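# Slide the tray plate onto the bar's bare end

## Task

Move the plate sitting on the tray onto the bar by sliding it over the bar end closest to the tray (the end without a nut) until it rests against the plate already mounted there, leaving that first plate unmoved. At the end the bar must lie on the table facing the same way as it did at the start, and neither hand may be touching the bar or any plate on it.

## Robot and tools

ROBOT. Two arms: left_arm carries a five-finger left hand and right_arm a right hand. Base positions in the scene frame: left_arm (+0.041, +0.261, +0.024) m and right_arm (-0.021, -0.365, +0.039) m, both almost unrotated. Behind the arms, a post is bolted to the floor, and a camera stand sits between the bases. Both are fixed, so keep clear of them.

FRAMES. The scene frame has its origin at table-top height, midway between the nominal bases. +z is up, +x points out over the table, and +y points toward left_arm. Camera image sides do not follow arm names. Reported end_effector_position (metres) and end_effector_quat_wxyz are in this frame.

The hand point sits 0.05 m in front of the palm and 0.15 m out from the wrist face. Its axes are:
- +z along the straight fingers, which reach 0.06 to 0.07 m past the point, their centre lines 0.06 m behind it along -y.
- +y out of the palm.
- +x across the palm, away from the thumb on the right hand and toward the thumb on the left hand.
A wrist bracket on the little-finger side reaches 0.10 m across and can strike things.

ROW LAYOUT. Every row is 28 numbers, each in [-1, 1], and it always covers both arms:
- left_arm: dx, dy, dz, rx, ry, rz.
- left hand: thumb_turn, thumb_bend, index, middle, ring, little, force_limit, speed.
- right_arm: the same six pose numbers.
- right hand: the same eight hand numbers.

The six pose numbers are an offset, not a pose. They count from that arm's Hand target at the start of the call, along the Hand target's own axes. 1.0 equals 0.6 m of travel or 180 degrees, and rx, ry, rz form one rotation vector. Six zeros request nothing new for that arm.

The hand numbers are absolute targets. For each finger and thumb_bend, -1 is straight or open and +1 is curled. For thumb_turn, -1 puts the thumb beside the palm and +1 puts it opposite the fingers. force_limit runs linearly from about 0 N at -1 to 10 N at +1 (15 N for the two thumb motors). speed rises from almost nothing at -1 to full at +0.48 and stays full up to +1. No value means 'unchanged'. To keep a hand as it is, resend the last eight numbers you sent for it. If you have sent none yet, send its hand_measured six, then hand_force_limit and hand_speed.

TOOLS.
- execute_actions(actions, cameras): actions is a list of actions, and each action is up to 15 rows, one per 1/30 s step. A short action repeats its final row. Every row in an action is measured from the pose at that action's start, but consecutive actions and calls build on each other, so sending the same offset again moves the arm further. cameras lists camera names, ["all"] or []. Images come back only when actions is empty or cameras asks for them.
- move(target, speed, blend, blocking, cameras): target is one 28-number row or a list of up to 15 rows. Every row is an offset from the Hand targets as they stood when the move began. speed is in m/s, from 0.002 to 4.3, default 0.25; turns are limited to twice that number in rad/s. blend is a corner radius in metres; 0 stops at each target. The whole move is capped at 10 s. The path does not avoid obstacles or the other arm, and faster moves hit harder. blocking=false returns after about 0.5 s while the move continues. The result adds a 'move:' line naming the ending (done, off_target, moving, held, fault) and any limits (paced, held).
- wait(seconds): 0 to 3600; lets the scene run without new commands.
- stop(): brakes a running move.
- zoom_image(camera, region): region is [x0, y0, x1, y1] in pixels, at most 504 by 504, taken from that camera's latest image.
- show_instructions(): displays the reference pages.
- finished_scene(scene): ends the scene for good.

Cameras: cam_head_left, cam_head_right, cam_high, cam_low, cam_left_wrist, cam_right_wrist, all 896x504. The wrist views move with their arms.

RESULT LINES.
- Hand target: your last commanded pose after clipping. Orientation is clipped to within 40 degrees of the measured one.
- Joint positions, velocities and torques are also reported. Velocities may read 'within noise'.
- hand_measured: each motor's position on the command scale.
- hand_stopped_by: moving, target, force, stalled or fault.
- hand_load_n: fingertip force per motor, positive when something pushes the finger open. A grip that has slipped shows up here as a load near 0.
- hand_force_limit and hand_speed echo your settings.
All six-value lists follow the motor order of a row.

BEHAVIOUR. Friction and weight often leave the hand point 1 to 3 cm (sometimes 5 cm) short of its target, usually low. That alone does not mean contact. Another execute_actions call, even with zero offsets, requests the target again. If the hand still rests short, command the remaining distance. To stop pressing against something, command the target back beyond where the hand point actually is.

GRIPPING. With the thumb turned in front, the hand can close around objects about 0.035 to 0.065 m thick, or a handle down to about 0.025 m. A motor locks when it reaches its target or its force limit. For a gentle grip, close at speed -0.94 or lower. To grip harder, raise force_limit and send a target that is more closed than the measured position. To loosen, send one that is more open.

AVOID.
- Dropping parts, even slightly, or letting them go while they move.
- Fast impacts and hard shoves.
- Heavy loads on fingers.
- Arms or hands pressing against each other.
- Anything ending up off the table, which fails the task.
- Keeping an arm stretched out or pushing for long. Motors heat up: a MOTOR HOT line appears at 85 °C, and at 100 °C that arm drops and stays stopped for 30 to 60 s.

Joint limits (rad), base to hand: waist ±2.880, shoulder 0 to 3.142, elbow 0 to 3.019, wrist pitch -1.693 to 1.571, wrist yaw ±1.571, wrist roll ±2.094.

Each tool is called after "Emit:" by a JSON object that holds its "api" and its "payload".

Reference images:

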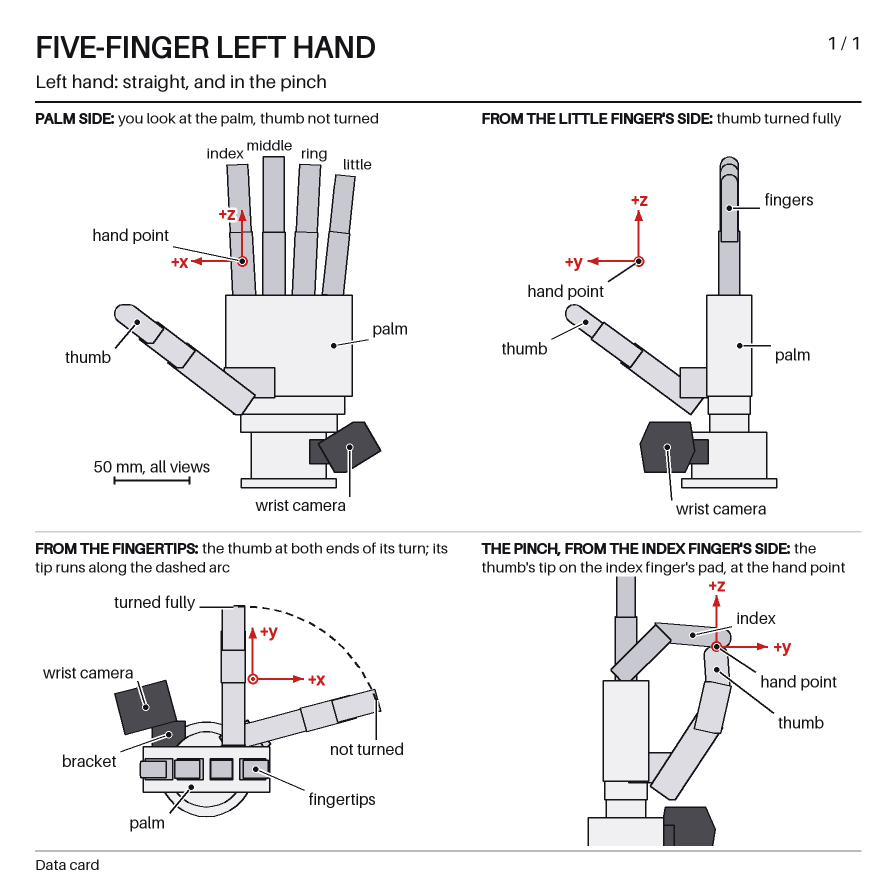

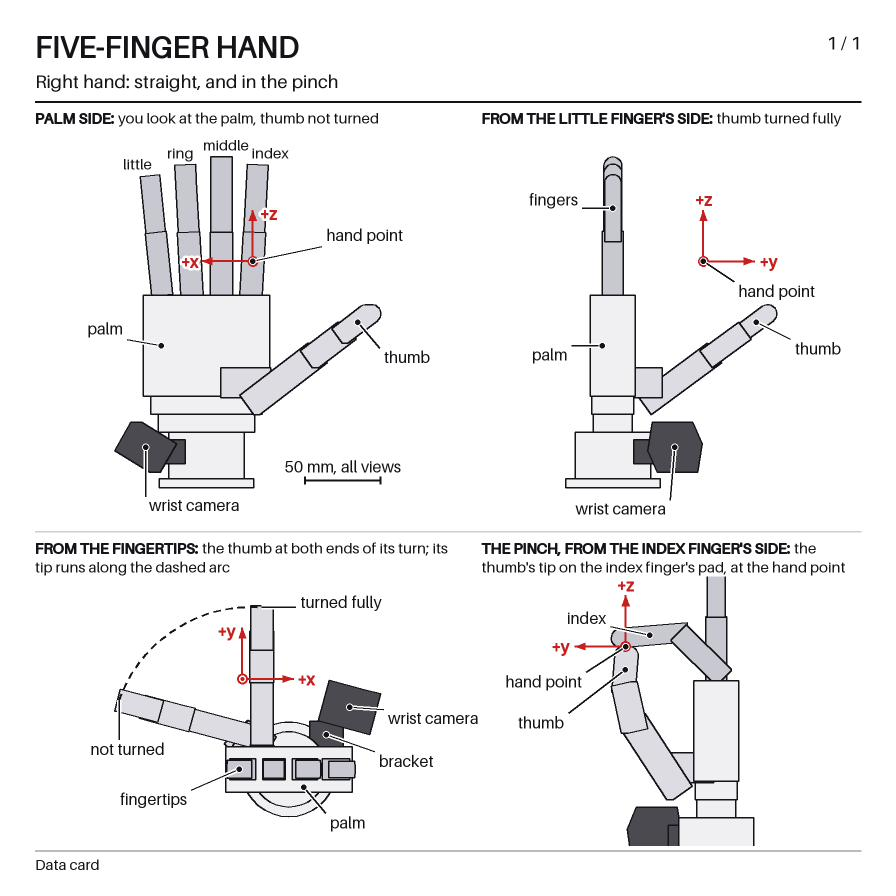

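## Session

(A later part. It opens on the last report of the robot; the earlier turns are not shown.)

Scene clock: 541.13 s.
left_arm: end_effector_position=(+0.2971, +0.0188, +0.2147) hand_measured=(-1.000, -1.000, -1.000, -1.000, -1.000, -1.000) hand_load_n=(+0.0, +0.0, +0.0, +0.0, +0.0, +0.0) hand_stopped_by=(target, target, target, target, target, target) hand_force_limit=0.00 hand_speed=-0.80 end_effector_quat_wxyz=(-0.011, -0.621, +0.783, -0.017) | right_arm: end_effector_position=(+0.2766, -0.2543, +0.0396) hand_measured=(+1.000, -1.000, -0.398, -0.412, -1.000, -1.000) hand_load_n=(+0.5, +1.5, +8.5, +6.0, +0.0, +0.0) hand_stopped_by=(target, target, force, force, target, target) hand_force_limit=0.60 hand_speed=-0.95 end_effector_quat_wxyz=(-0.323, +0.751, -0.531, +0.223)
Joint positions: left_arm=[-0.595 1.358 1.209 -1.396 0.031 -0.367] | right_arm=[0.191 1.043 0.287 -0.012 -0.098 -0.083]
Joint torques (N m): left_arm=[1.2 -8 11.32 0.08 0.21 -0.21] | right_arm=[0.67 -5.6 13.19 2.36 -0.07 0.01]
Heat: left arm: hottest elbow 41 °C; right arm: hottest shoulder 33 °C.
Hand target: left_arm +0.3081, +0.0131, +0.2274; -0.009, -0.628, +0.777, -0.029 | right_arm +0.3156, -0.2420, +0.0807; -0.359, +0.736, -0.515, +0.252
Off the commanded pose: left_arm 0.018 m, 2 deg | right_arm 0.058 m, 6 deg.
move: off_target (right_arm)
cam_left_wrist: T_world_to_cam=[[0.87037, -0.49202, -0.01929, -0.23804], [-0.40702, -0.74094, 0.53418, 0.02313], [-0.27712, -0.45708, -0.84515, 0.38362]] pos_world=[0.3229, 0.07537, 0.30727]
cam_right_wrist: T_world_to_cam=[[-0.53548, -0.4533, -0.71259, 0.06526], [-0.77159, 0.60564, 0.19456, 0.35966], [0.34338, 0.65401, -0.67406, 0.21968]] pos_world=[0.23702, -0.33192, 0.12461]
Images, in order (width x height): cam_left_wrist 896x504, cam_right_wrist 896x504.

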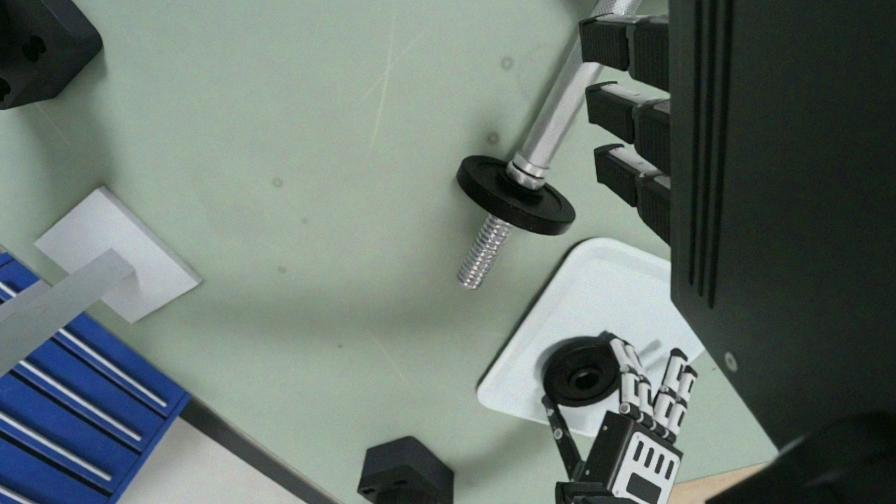

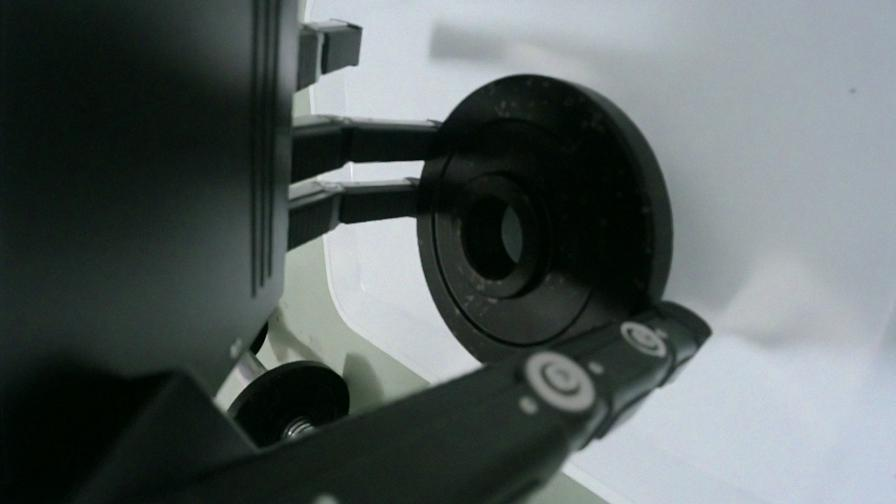

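Emit:
{"api": "move", "payload": {"target": [0,0,0,0,0,0,-1,-1,-1,-1,-1,-1,0,-0.8, 0,-0.1309,-0.1033,0,0,0,1,-1,-0.2,-0.2,-1,-1,0.6,-0.95], "speed": 0.08, "cameras": ["cam_right_wrist","cam_left_wrist","cam_high"]}}

Scene clock: 548.23 s.
left_arm: end_effector_position=(+0.2971, +0.0188, +0.2147) hand_measured=(-1.000, -1.000, -1.000, -1.000, -1.000, -1.000) hand_load_n=(+0.0, +0.0, -0.5, +0.0, +0.0, +0.0) hand_stopped_by=(target, target, target, target, target, target) hand_force_limit=0.00 hand_speed=-0.80 end_effector_quat_wxyz=(-0.011, -0.621, +0.783, -0.017) | right_arm: end_effector_position=(+0.2828, -0.2525, +0.1274) hand_measured=(+1.000, -1.000, -0.398, -0.412, -1.000, -1.000) hand_load_n=(+0.5, +1.5, +8.5, +6.0, +0.0, +0.0) hand_stopped_by=(target, target, force, force, target, target) hand_force_limit=0.60 hand_speed=-0.95 end_effector_quat_wxyz=(-0.319, +0.753, -0.532, +0.219)
Joint positions: left_arm=[-0.595 1.358 1.209 -1.396 0.031 -0.367] | right_arm=[0.192 0.845 0.471 -0.406 -0.098 -0.083]
Joint torques (N m): left_arm=[1.32 -8 11.3 0.09 0.21 -0.22] | right_arm=[0.44 -5.19 15.76 2.21 -0.11 -0.02]
Heat: left arm: hottest elbow 41 °C; right arm: hottest elbow 34 °C.
Hand target: left_arm +0.3081, +0.0131, +0.2274; -0.009, -0.628, +0.777, -0.029 | right_arm +0.3150, -0.2421, +0.1809; -0.360, +0.736, -0.515, +0.252
Off the commanded pose: left_arm 0.018 m, 2 deg | right_arm 0.063 m, 7 deg.
move: off_target (right_arm)
cam_left_wrist: T_world_to_cam=[[0.87037, -0.49202, -0.01929, -0.23804], [-0.40702, -0.74094, 0.53418, 0.02313], [-0.27712, -0.45708, -0.84515, 0.38362]] pos_world=[0.3229, 0.07537, 0.30727]
cam_right_wrist: T_world_to_cam=[[-0.54311, -0.45571, -0.70524, 0.13253], [-0.76999, 0.60529, 0.20184, 0.34483], [0.33489, 0.65265, -0.67963, 0.27838]] pos_world=[0.24426, -0.33001, 0.21306]
Images, in order (width x height): cam_high 896x504, cam_left_wrist 896x504, cam_right_wrist 896x504.

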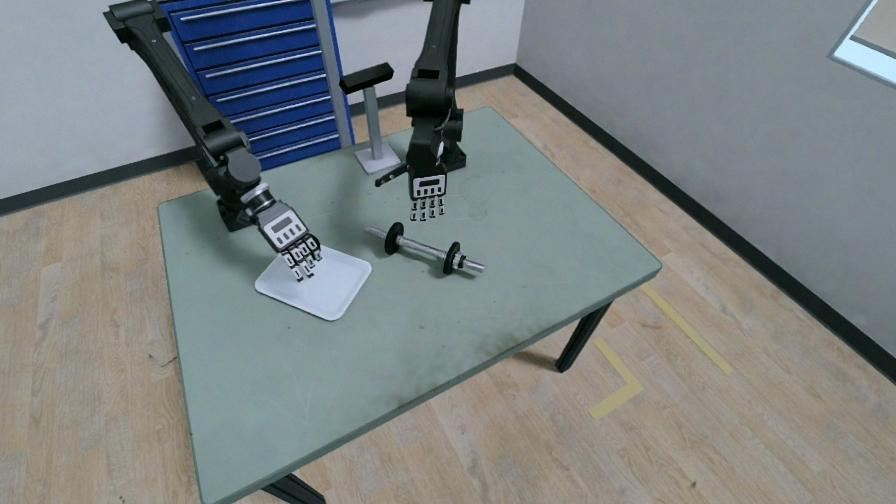

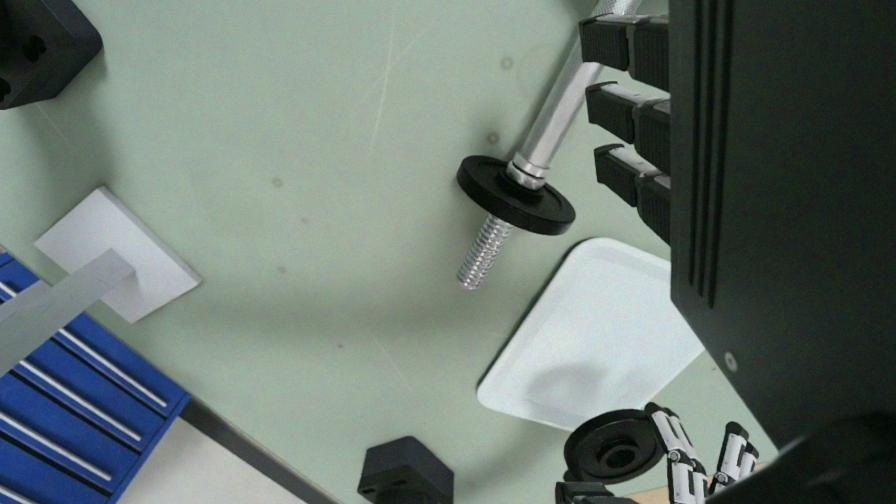

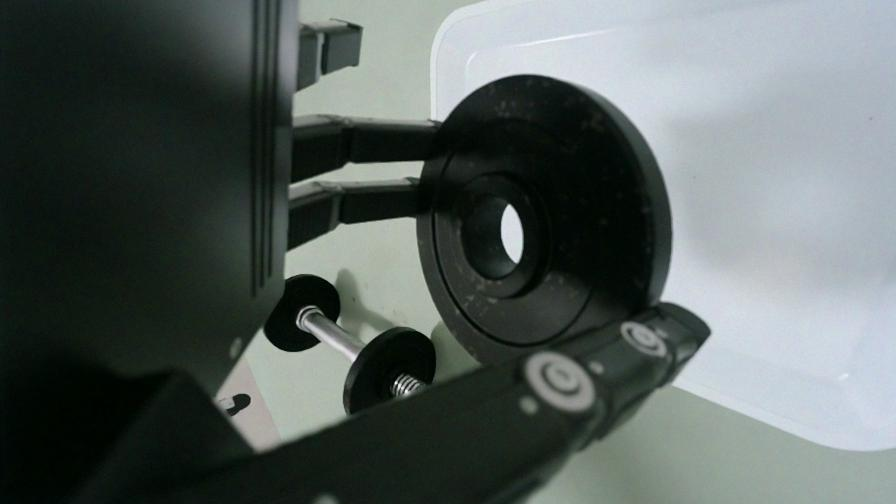

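Emit:
{"api": "move", "payload": {"target": [0,0,0,0,0,0,-1,-1,-1,-1,-1,-1,0,-0.8, -0.0757,-0.0413,-0.1097,0.1556,-0.1545,-0.3,1,-1,-0.2,-0.2,-1,-1,0.6,-0.95], "speed": 0.15, "cameras": ["all"]}}

Scene clock: 649.00 s.
left_arm: end_effector_position=(+0.2971, +0.0188, +0.2147) hand_measured=(-1.000, -1.000, -1.000, -1.000, -1.000, -1.000) hand_load_n=(+0.0, +0.0, +0.0, +0.0, +0.0, +0.0) hand_stopped_by=(target, target, target, target, target, target) hand_force_limit=0.00 hand_speed=-0.80 end_effector_quat_wxyz=(-0.011, -0.621, +0.783, -0.017) | right_arm: end_effector_position=(+0.2523, -0.2115, +0.2069) hand_measured=(+1.000, -1.000, -0.398, -0.412, -1.000, -1.000) hand_load_n=(+3.0, +1.5, +8.0, +5.5, +0.0, -0.5) hand_stopped_by=(target, target, force, force, target, target) hand_force_limit=0.60 hand_speed=-0.95 end_effector_quat_wxyz=(-0.472, +0.834, +0.016, +0.286)
Joint positions: left_arm=[-0.595 1.358 1.209 -1.396 0.031 -0.367] | right_arm=[0.104 0.628 0.471 -0.452 -0.818 -1.035]
Joint torques (N m): left_arm=[1.44 -8 11.28 0.09 0.22 -0.21] | right_arm=[-0.85 -3.14 13.11 2.4 -0.89 -0.26]
Heat: left arm: hottest elbow 42 °C; right arm: hottest elbow 41 °C.
Hand target: left_arm +0.3081, +0.0131, +0.2274; -0.009, -0.628, +0.777, -0.029 | right_arm +0.2650, -0.2120, +0.2408; -0.476, +0.818, +0.038, +0.321
Off the commanded pose: left_arm 0.018 m, 2 deg | right_arm 0.036 m, 5 deg.
move: off_target (right_arm)
cam_left_wrist: T_world_to_cam=[[0.87037, -0.49202, -0.01929, -0.23804], [-0.40702, -0.74094, 0.53418, 0.02313], [-0.27712, -0.45708, -0.84515, 0.38362]] pos_world=[0.3229, 0.07537, 0.30727]
cam_right_wrist: T_world_to_cam=[[0.50497, -0.58332, -0.63619, -0.11506], [-0.86295, -0.32591, -0.38613, 0.2286], [0.0179, 0.74398, -0.66796, 0.41275]] pos_world=[0.24799, -0.29969, 0.29077]

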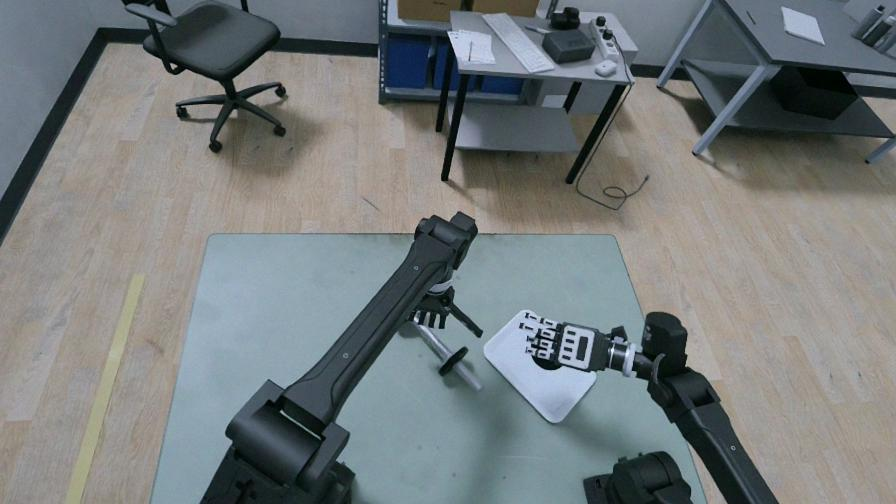

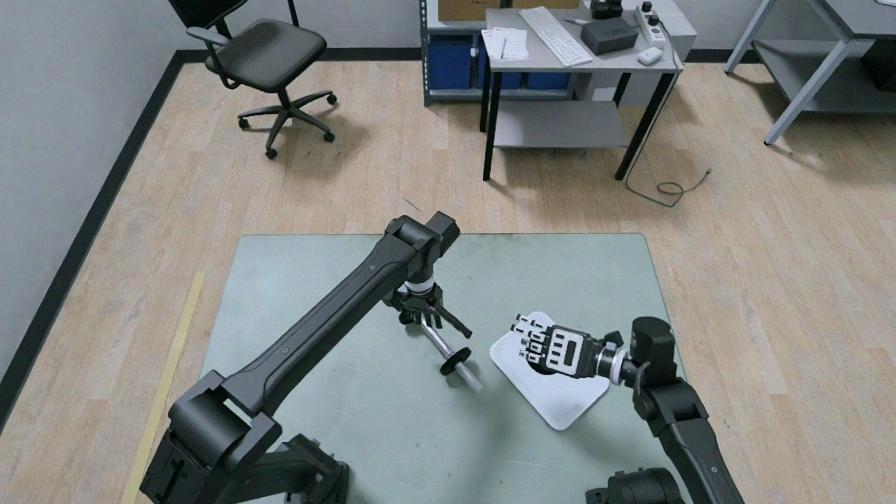

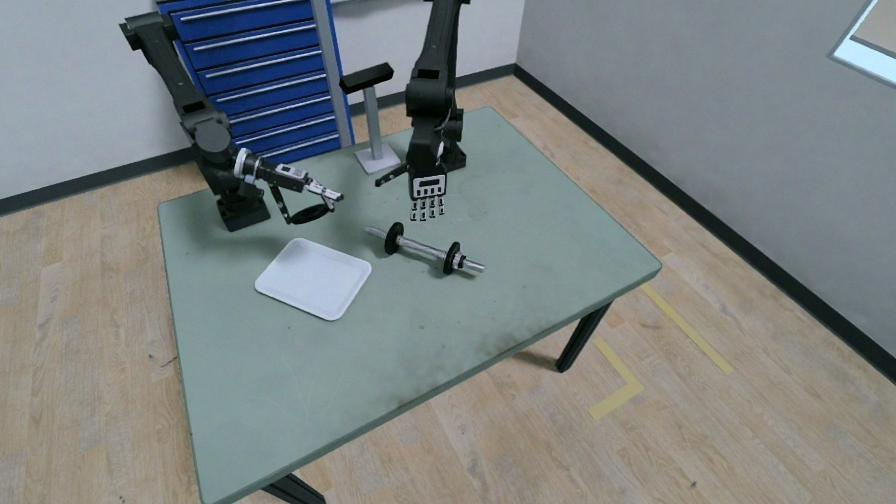

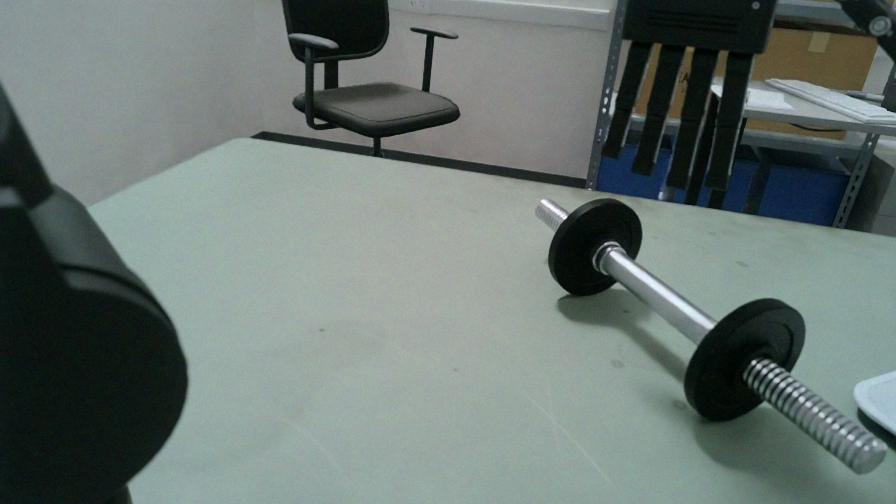

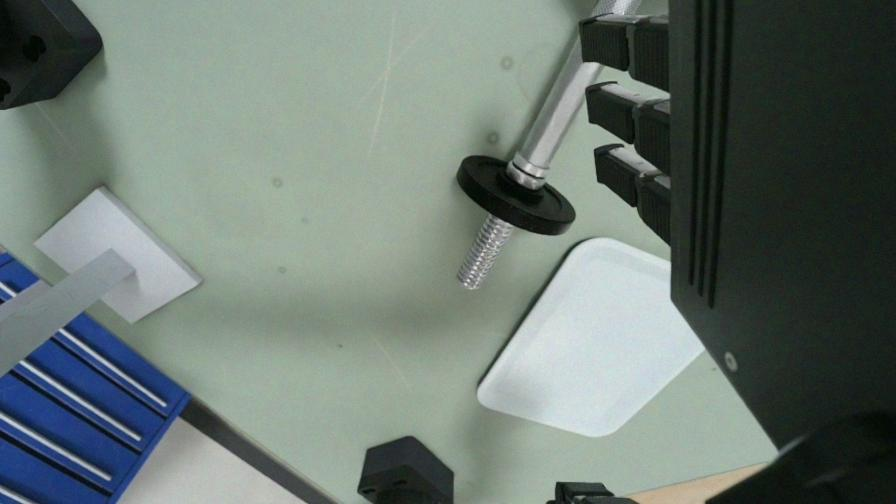

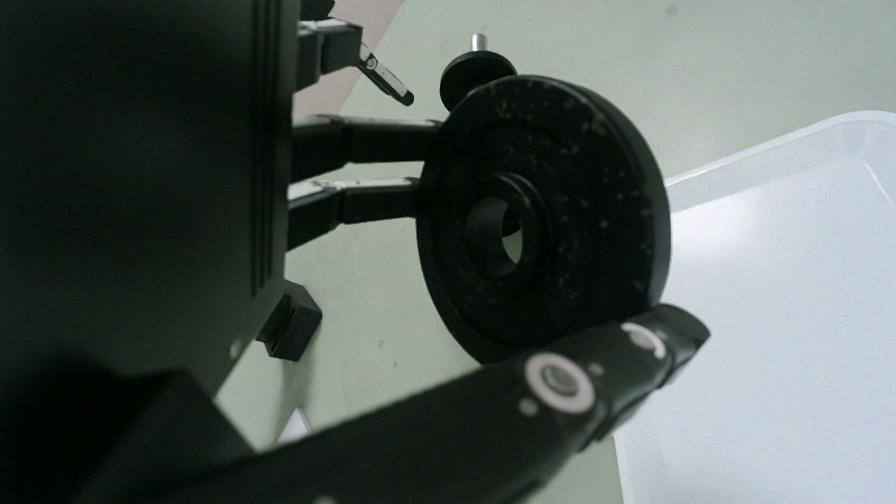

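Emit:
{"api": "move", "payload": {"target": [0,0,0,0,0,0,-1,-1,-1,-1,-1,-1,0,-0.8, -0.1728,-0.0628,0.0548,0.2138,0,-0.3409,1,-1,-0.2,-0.2,-1,-1,0.6,-0.95], "speed": 0.15, "cameras": ["all"]}}

Scene clock: 670.30 s.
left_arm: end_effector_position=(+0.2971, +0.0188, +0.2147) hand_measured=(-1.000, -1.000, -1.000, -1.000, -1.000, -1.000) hand_load_n=(+0.0, +0.0, +0.0, +0.0, +0.0, +0.0) hand_stopped_by=(target, target, target, target, target, target) hand_force_limit=0.00 hand_speed=-0.80 end_effector_quat_wxyz=(-0.011, -0.621, +0.783, -0.017) | right_arm: end_effector_position=(+0.1810, -0.1444, +0.1805) hand_measured=(+1.000, -1.000, -0.398, -0.412, -1.000, -1.000) hand_load_n=(+5.0, +1.5, +8.5, +5.5, +0.0, +0.0) hand_stopped_by=(target, target, force, force, target, target) hand_force_limit=0.60 hand_speed=-0.95 end_effector_quat_wxyz=(-0.493, +0.521, +0.517, +0.468)
Joint positions: left_arm=[-0.595 1.358 1.209 -1.396 0.031 -0.367] | right_arm=[0.167 0.583 0.104 0.054 -1.384 -1.96]
Joint torques (N m): left_arm=[1.26 -7.94 11.29 -0.01 0.21 -0.21] | right_arm=[0.44 -0.21 10.39 2.18 -0.96 -0.53]
Heat: left arm: hottest elbow 42 °C; right arm: hottest elbow 41 °C.
Hand target: left_arm +0.3081, +0.0131, +0.2274; -0.009, -0.628, +0.777, -0.029 | right_arm +0.1851, -0.1399, +0.1997; +0.480, -0.492, -0.541, -0.485
Off the commanded pose: left_arm 0.018 m, 2 deg | right_arm 0.020 m, 5 deg.
move: off_target (right_arm)
cam_left_wrist: T_world_to_cam=[[0.87037, -0.49202, -0.01929, -0.23804], [-0.40702, -0.74094, 0.53418, 0.02313], [-0.27712, -0.45708, -0.84515, 0.38362]] pos_world=[0.3229, 0.07537, 0.30727]
cam_right_wrist: T_world_to_cam=[[0.97386, 0.05514, 0.22036, -0.20392], [0.21237, -0.56535, -0.79704, 0.02371], [0.08063, 0.82301, -0.56228, 0.3274]] pos_world=[0.16716, -0.2448, 0.24792]

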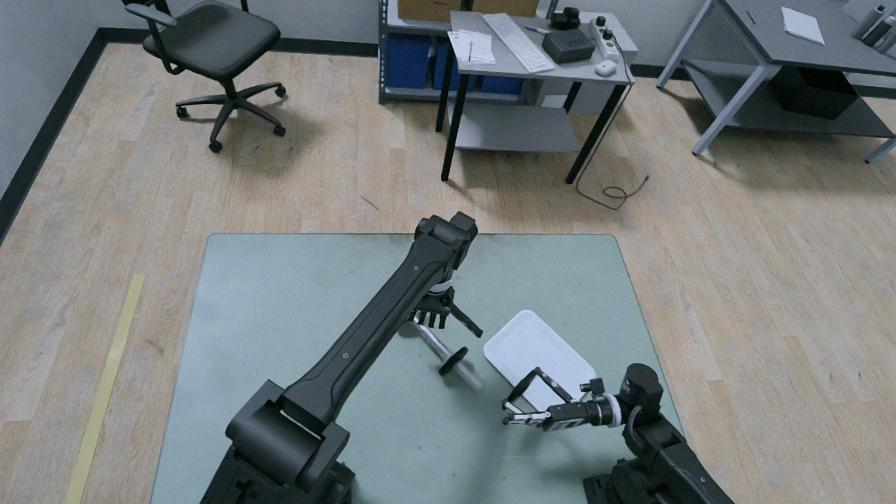

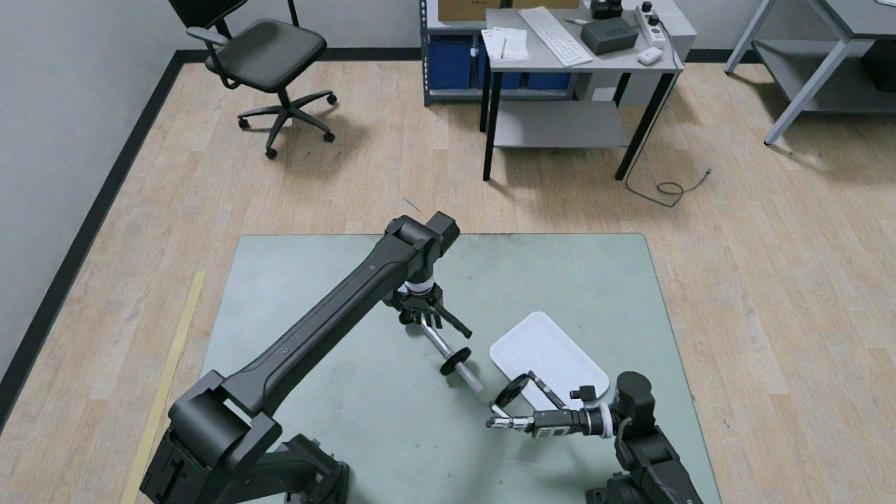

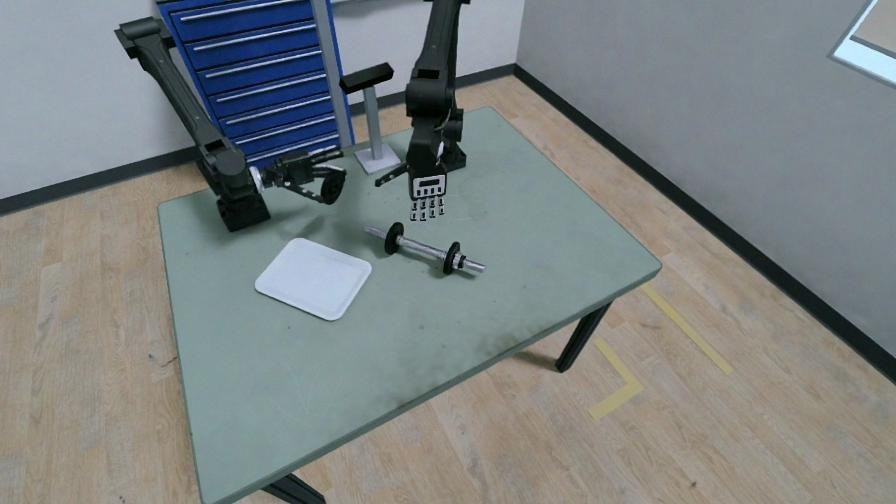

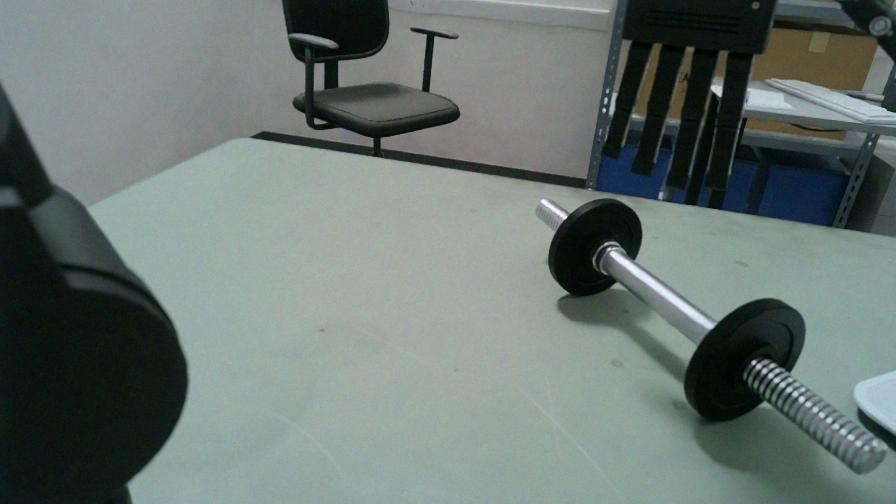

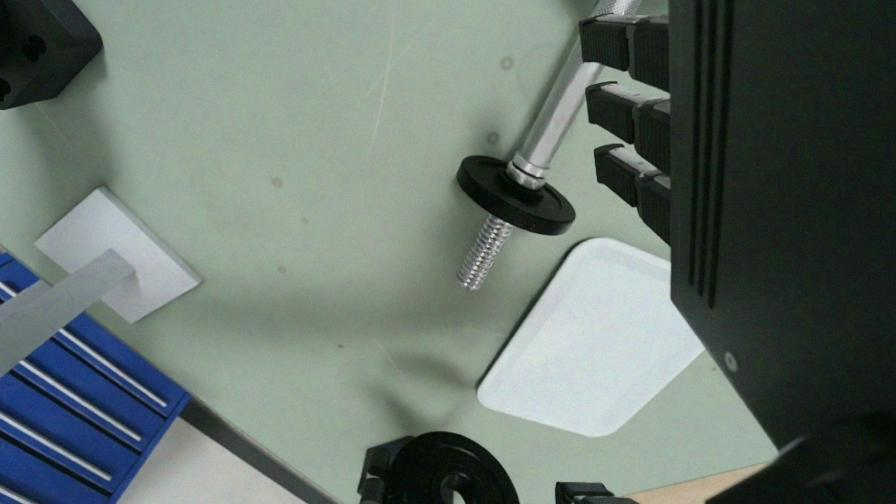

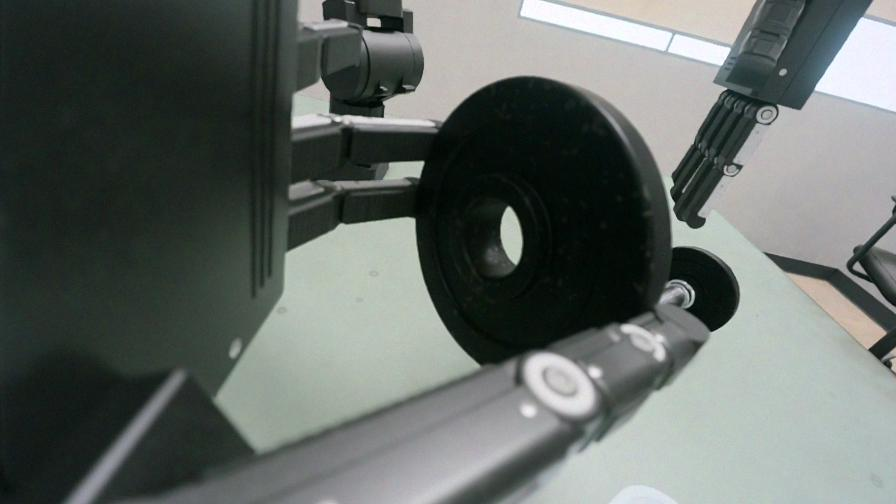

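Emit:
{"api": "move", "payload": {"target": [0,0,0,0,0,0,-1,-1,-1,-1,-1,-1,0,-0.8, -0.1337,0.0068,0.0245,0,0.0133,0.01,1,-1,-0.2,-0.2,-1,-1,0.6,-0.95], "speed": 0.08, "cameras": ["all"]}}

Scene clock: 704.97 s.
left_arm: end_effector_position=(+0.2971, +0.0188, +0.2147) hand_measured=(-1.000, -1.000, -1.000, -1.000, -1.000, -1.000) hand_load_n=(+0.0, +0.0, +0.0, +0.0, +0.0, +0.0) hand_stopped_by=(target, target, target, target, target, target) hand_force_limit=0.00 hand_speed=-0.80 end_effector_quat_wxyz=(-0.011, -0.621, +0.783, -0.017) | right_arm: end_effector_position=(+0.1901, -0.1347, +0.1082) hand_measured=(+1.000, -1.000, -0.398, -0.412, -1.000, -1.000) hand_load_n=(+5.0, +1.0, +8.5, +5.5, -0.5, +0.0) hand_stopped_by=(target, target, force, force, target, target) hand_force_limit=0.60 hand_speed=-0.95 end_effector_quat_wxyz=(+0.508, -0.519, -0.516, -0.454)
Joint positions: left_arm=[-0.595 1.358 1.209 -1.396 0.031 -0.367] | right_arm=[0.195 1.326 0.028 0.893 -1.388 -1.91]
Joint torques (N m): left_arm=[1.38 -7.94 11.28 0.08 0.21 -0.21] | right_arm=[0.79 -3.72 3.52 3.7 -0.59 -0.36]
Heat: left arm: hottest elbow 42 °C; right arm: hottest elbow 40 °C.
Hand target: left_arm +0.3081, +0.0131, +0.2274; -0.009, -0.628, +0.777, -0.029 | right_arm +0.1929, -0.1304, +0.1190; +0.499, -0.490, -0.523, -0.487
Off the commanded pose: left_arm 0.018 m, 2 deg | right_arm 0.012 m, 5 deg.
move: off_target (right_arm)
cam_left_wrist: T_world_to_cam=[[0.87037, -0.49202, -0.01929, -0.23804], [-0.40702, -0.74094, 0.53418, 0.02313], [-0.27712, -0.45708, -0.84515, 0.38362]] pos_world=[0.3229, 0.07537, 0.30727]
cam_right_wrist: T_world_to_cam=[[0.97796, 0.08263, 0.19173, -0.19132], [0.20491, -0.55574, -0.80571, -0.02671], [0.03998, 0.82724, -0.56042, 0.28608]] pos_world=[0.18114, -0.23569, 0.17549]

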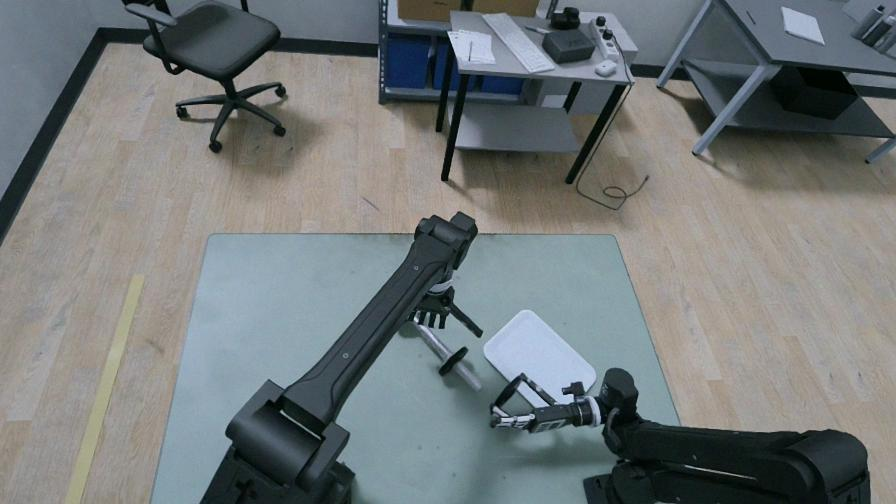

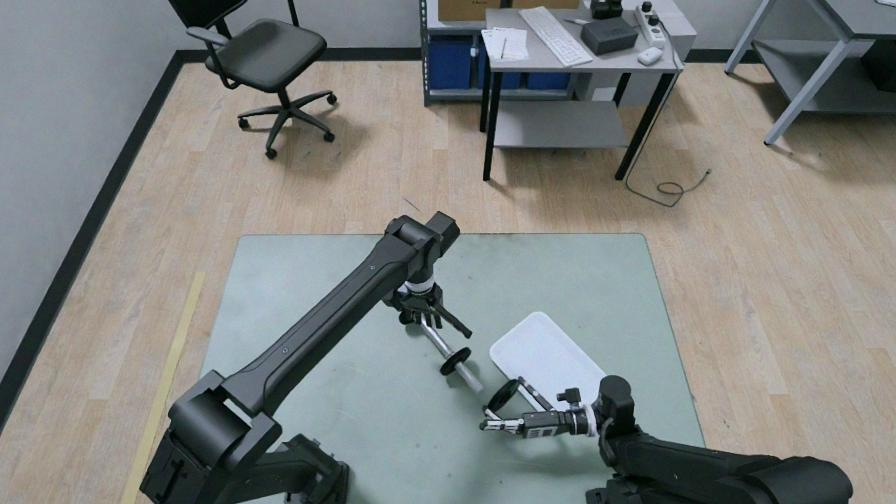

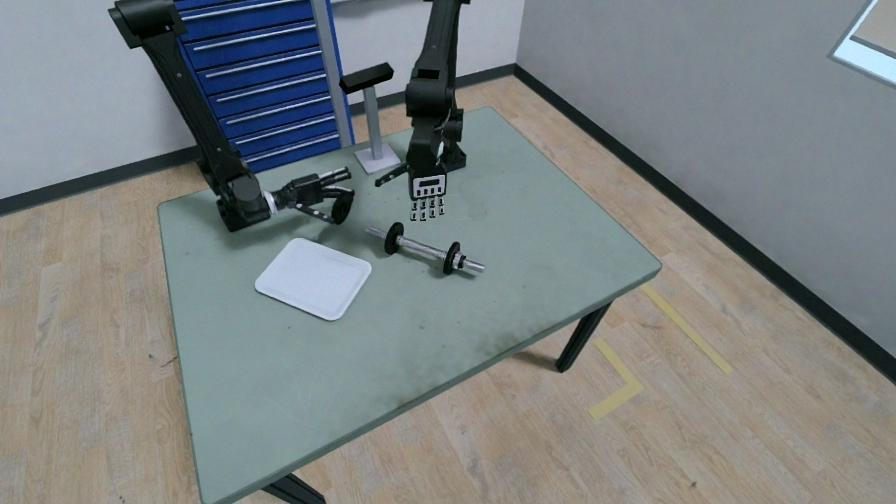

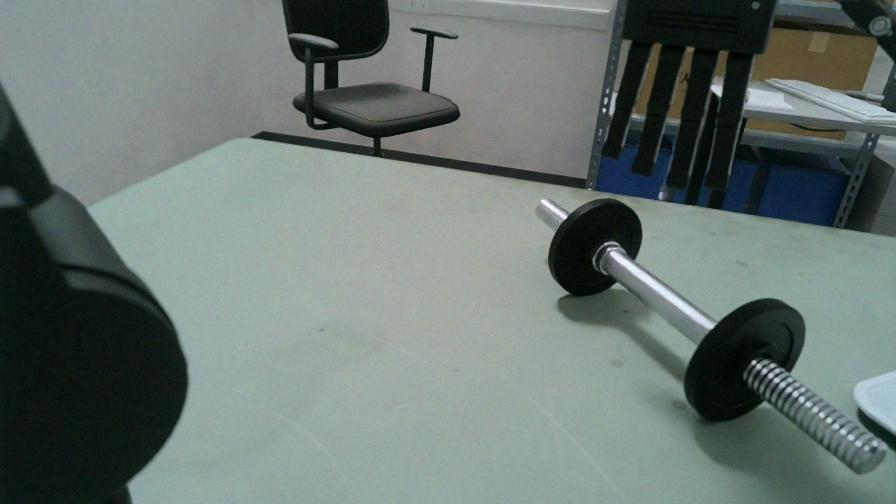

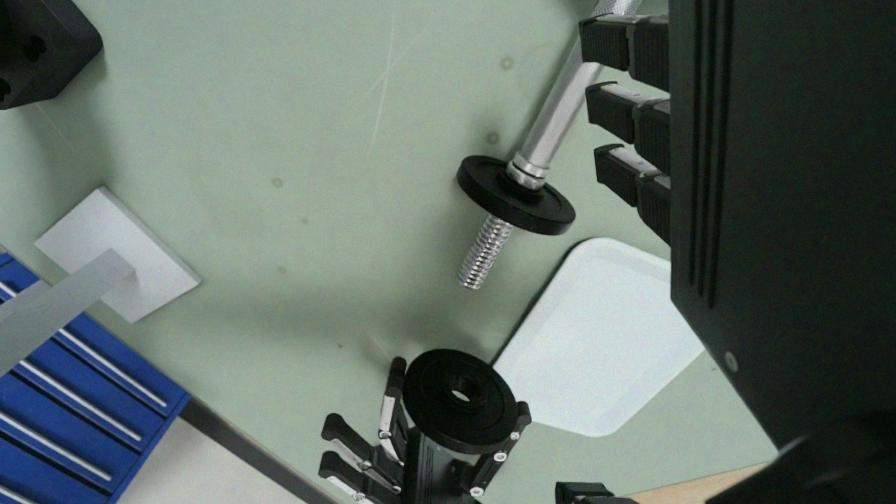

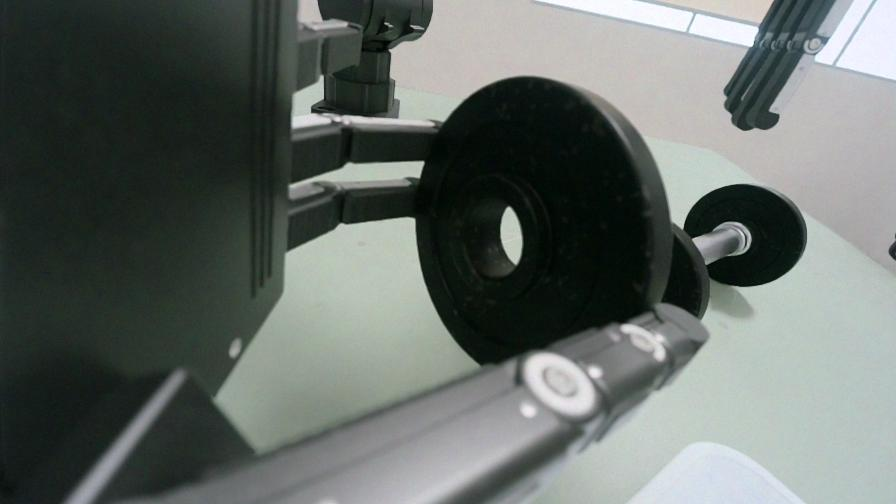

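Emit:
{"api": "zoom_image", "payload": {"camera": "cam_left_wrist", "region": [380, 260, 560, 480]}}

Emit:
{"api": "zoom_image", "payload": {"camera": "cam_head_left", "region": [430, 330, 560, 440]}}

Emit:
{"api": "zoom_image", "payload": {"camera": "cam_head_right", "region": [430, 330, 560, 440]}}

Emit:
{"api": "zoom_image", "payload": {"camera": "cam_high", "region": [250, 150, 420, 280]}}

Scaled by 2.291.

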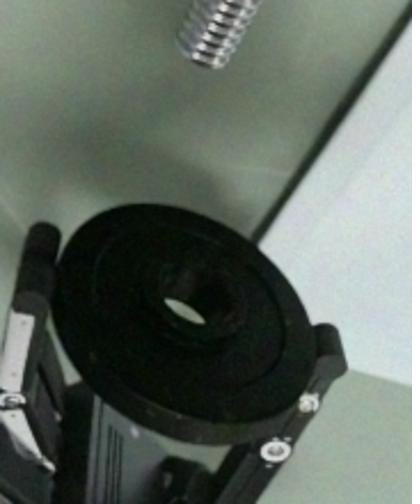

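Scaled by 3.877.

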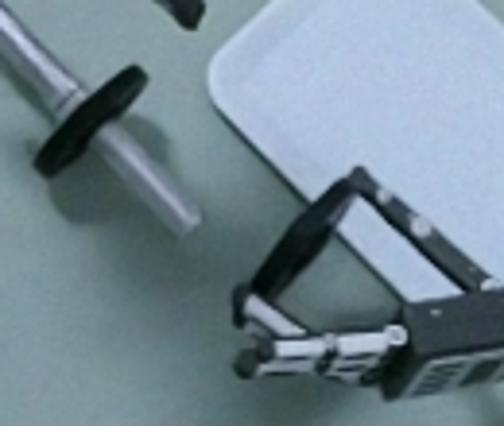

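Scaled by 3.877.

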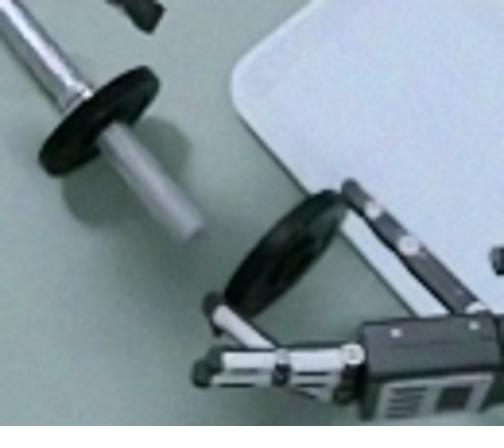

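Scaled by 2.965.

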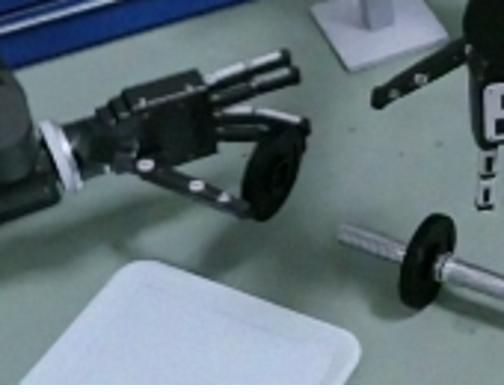

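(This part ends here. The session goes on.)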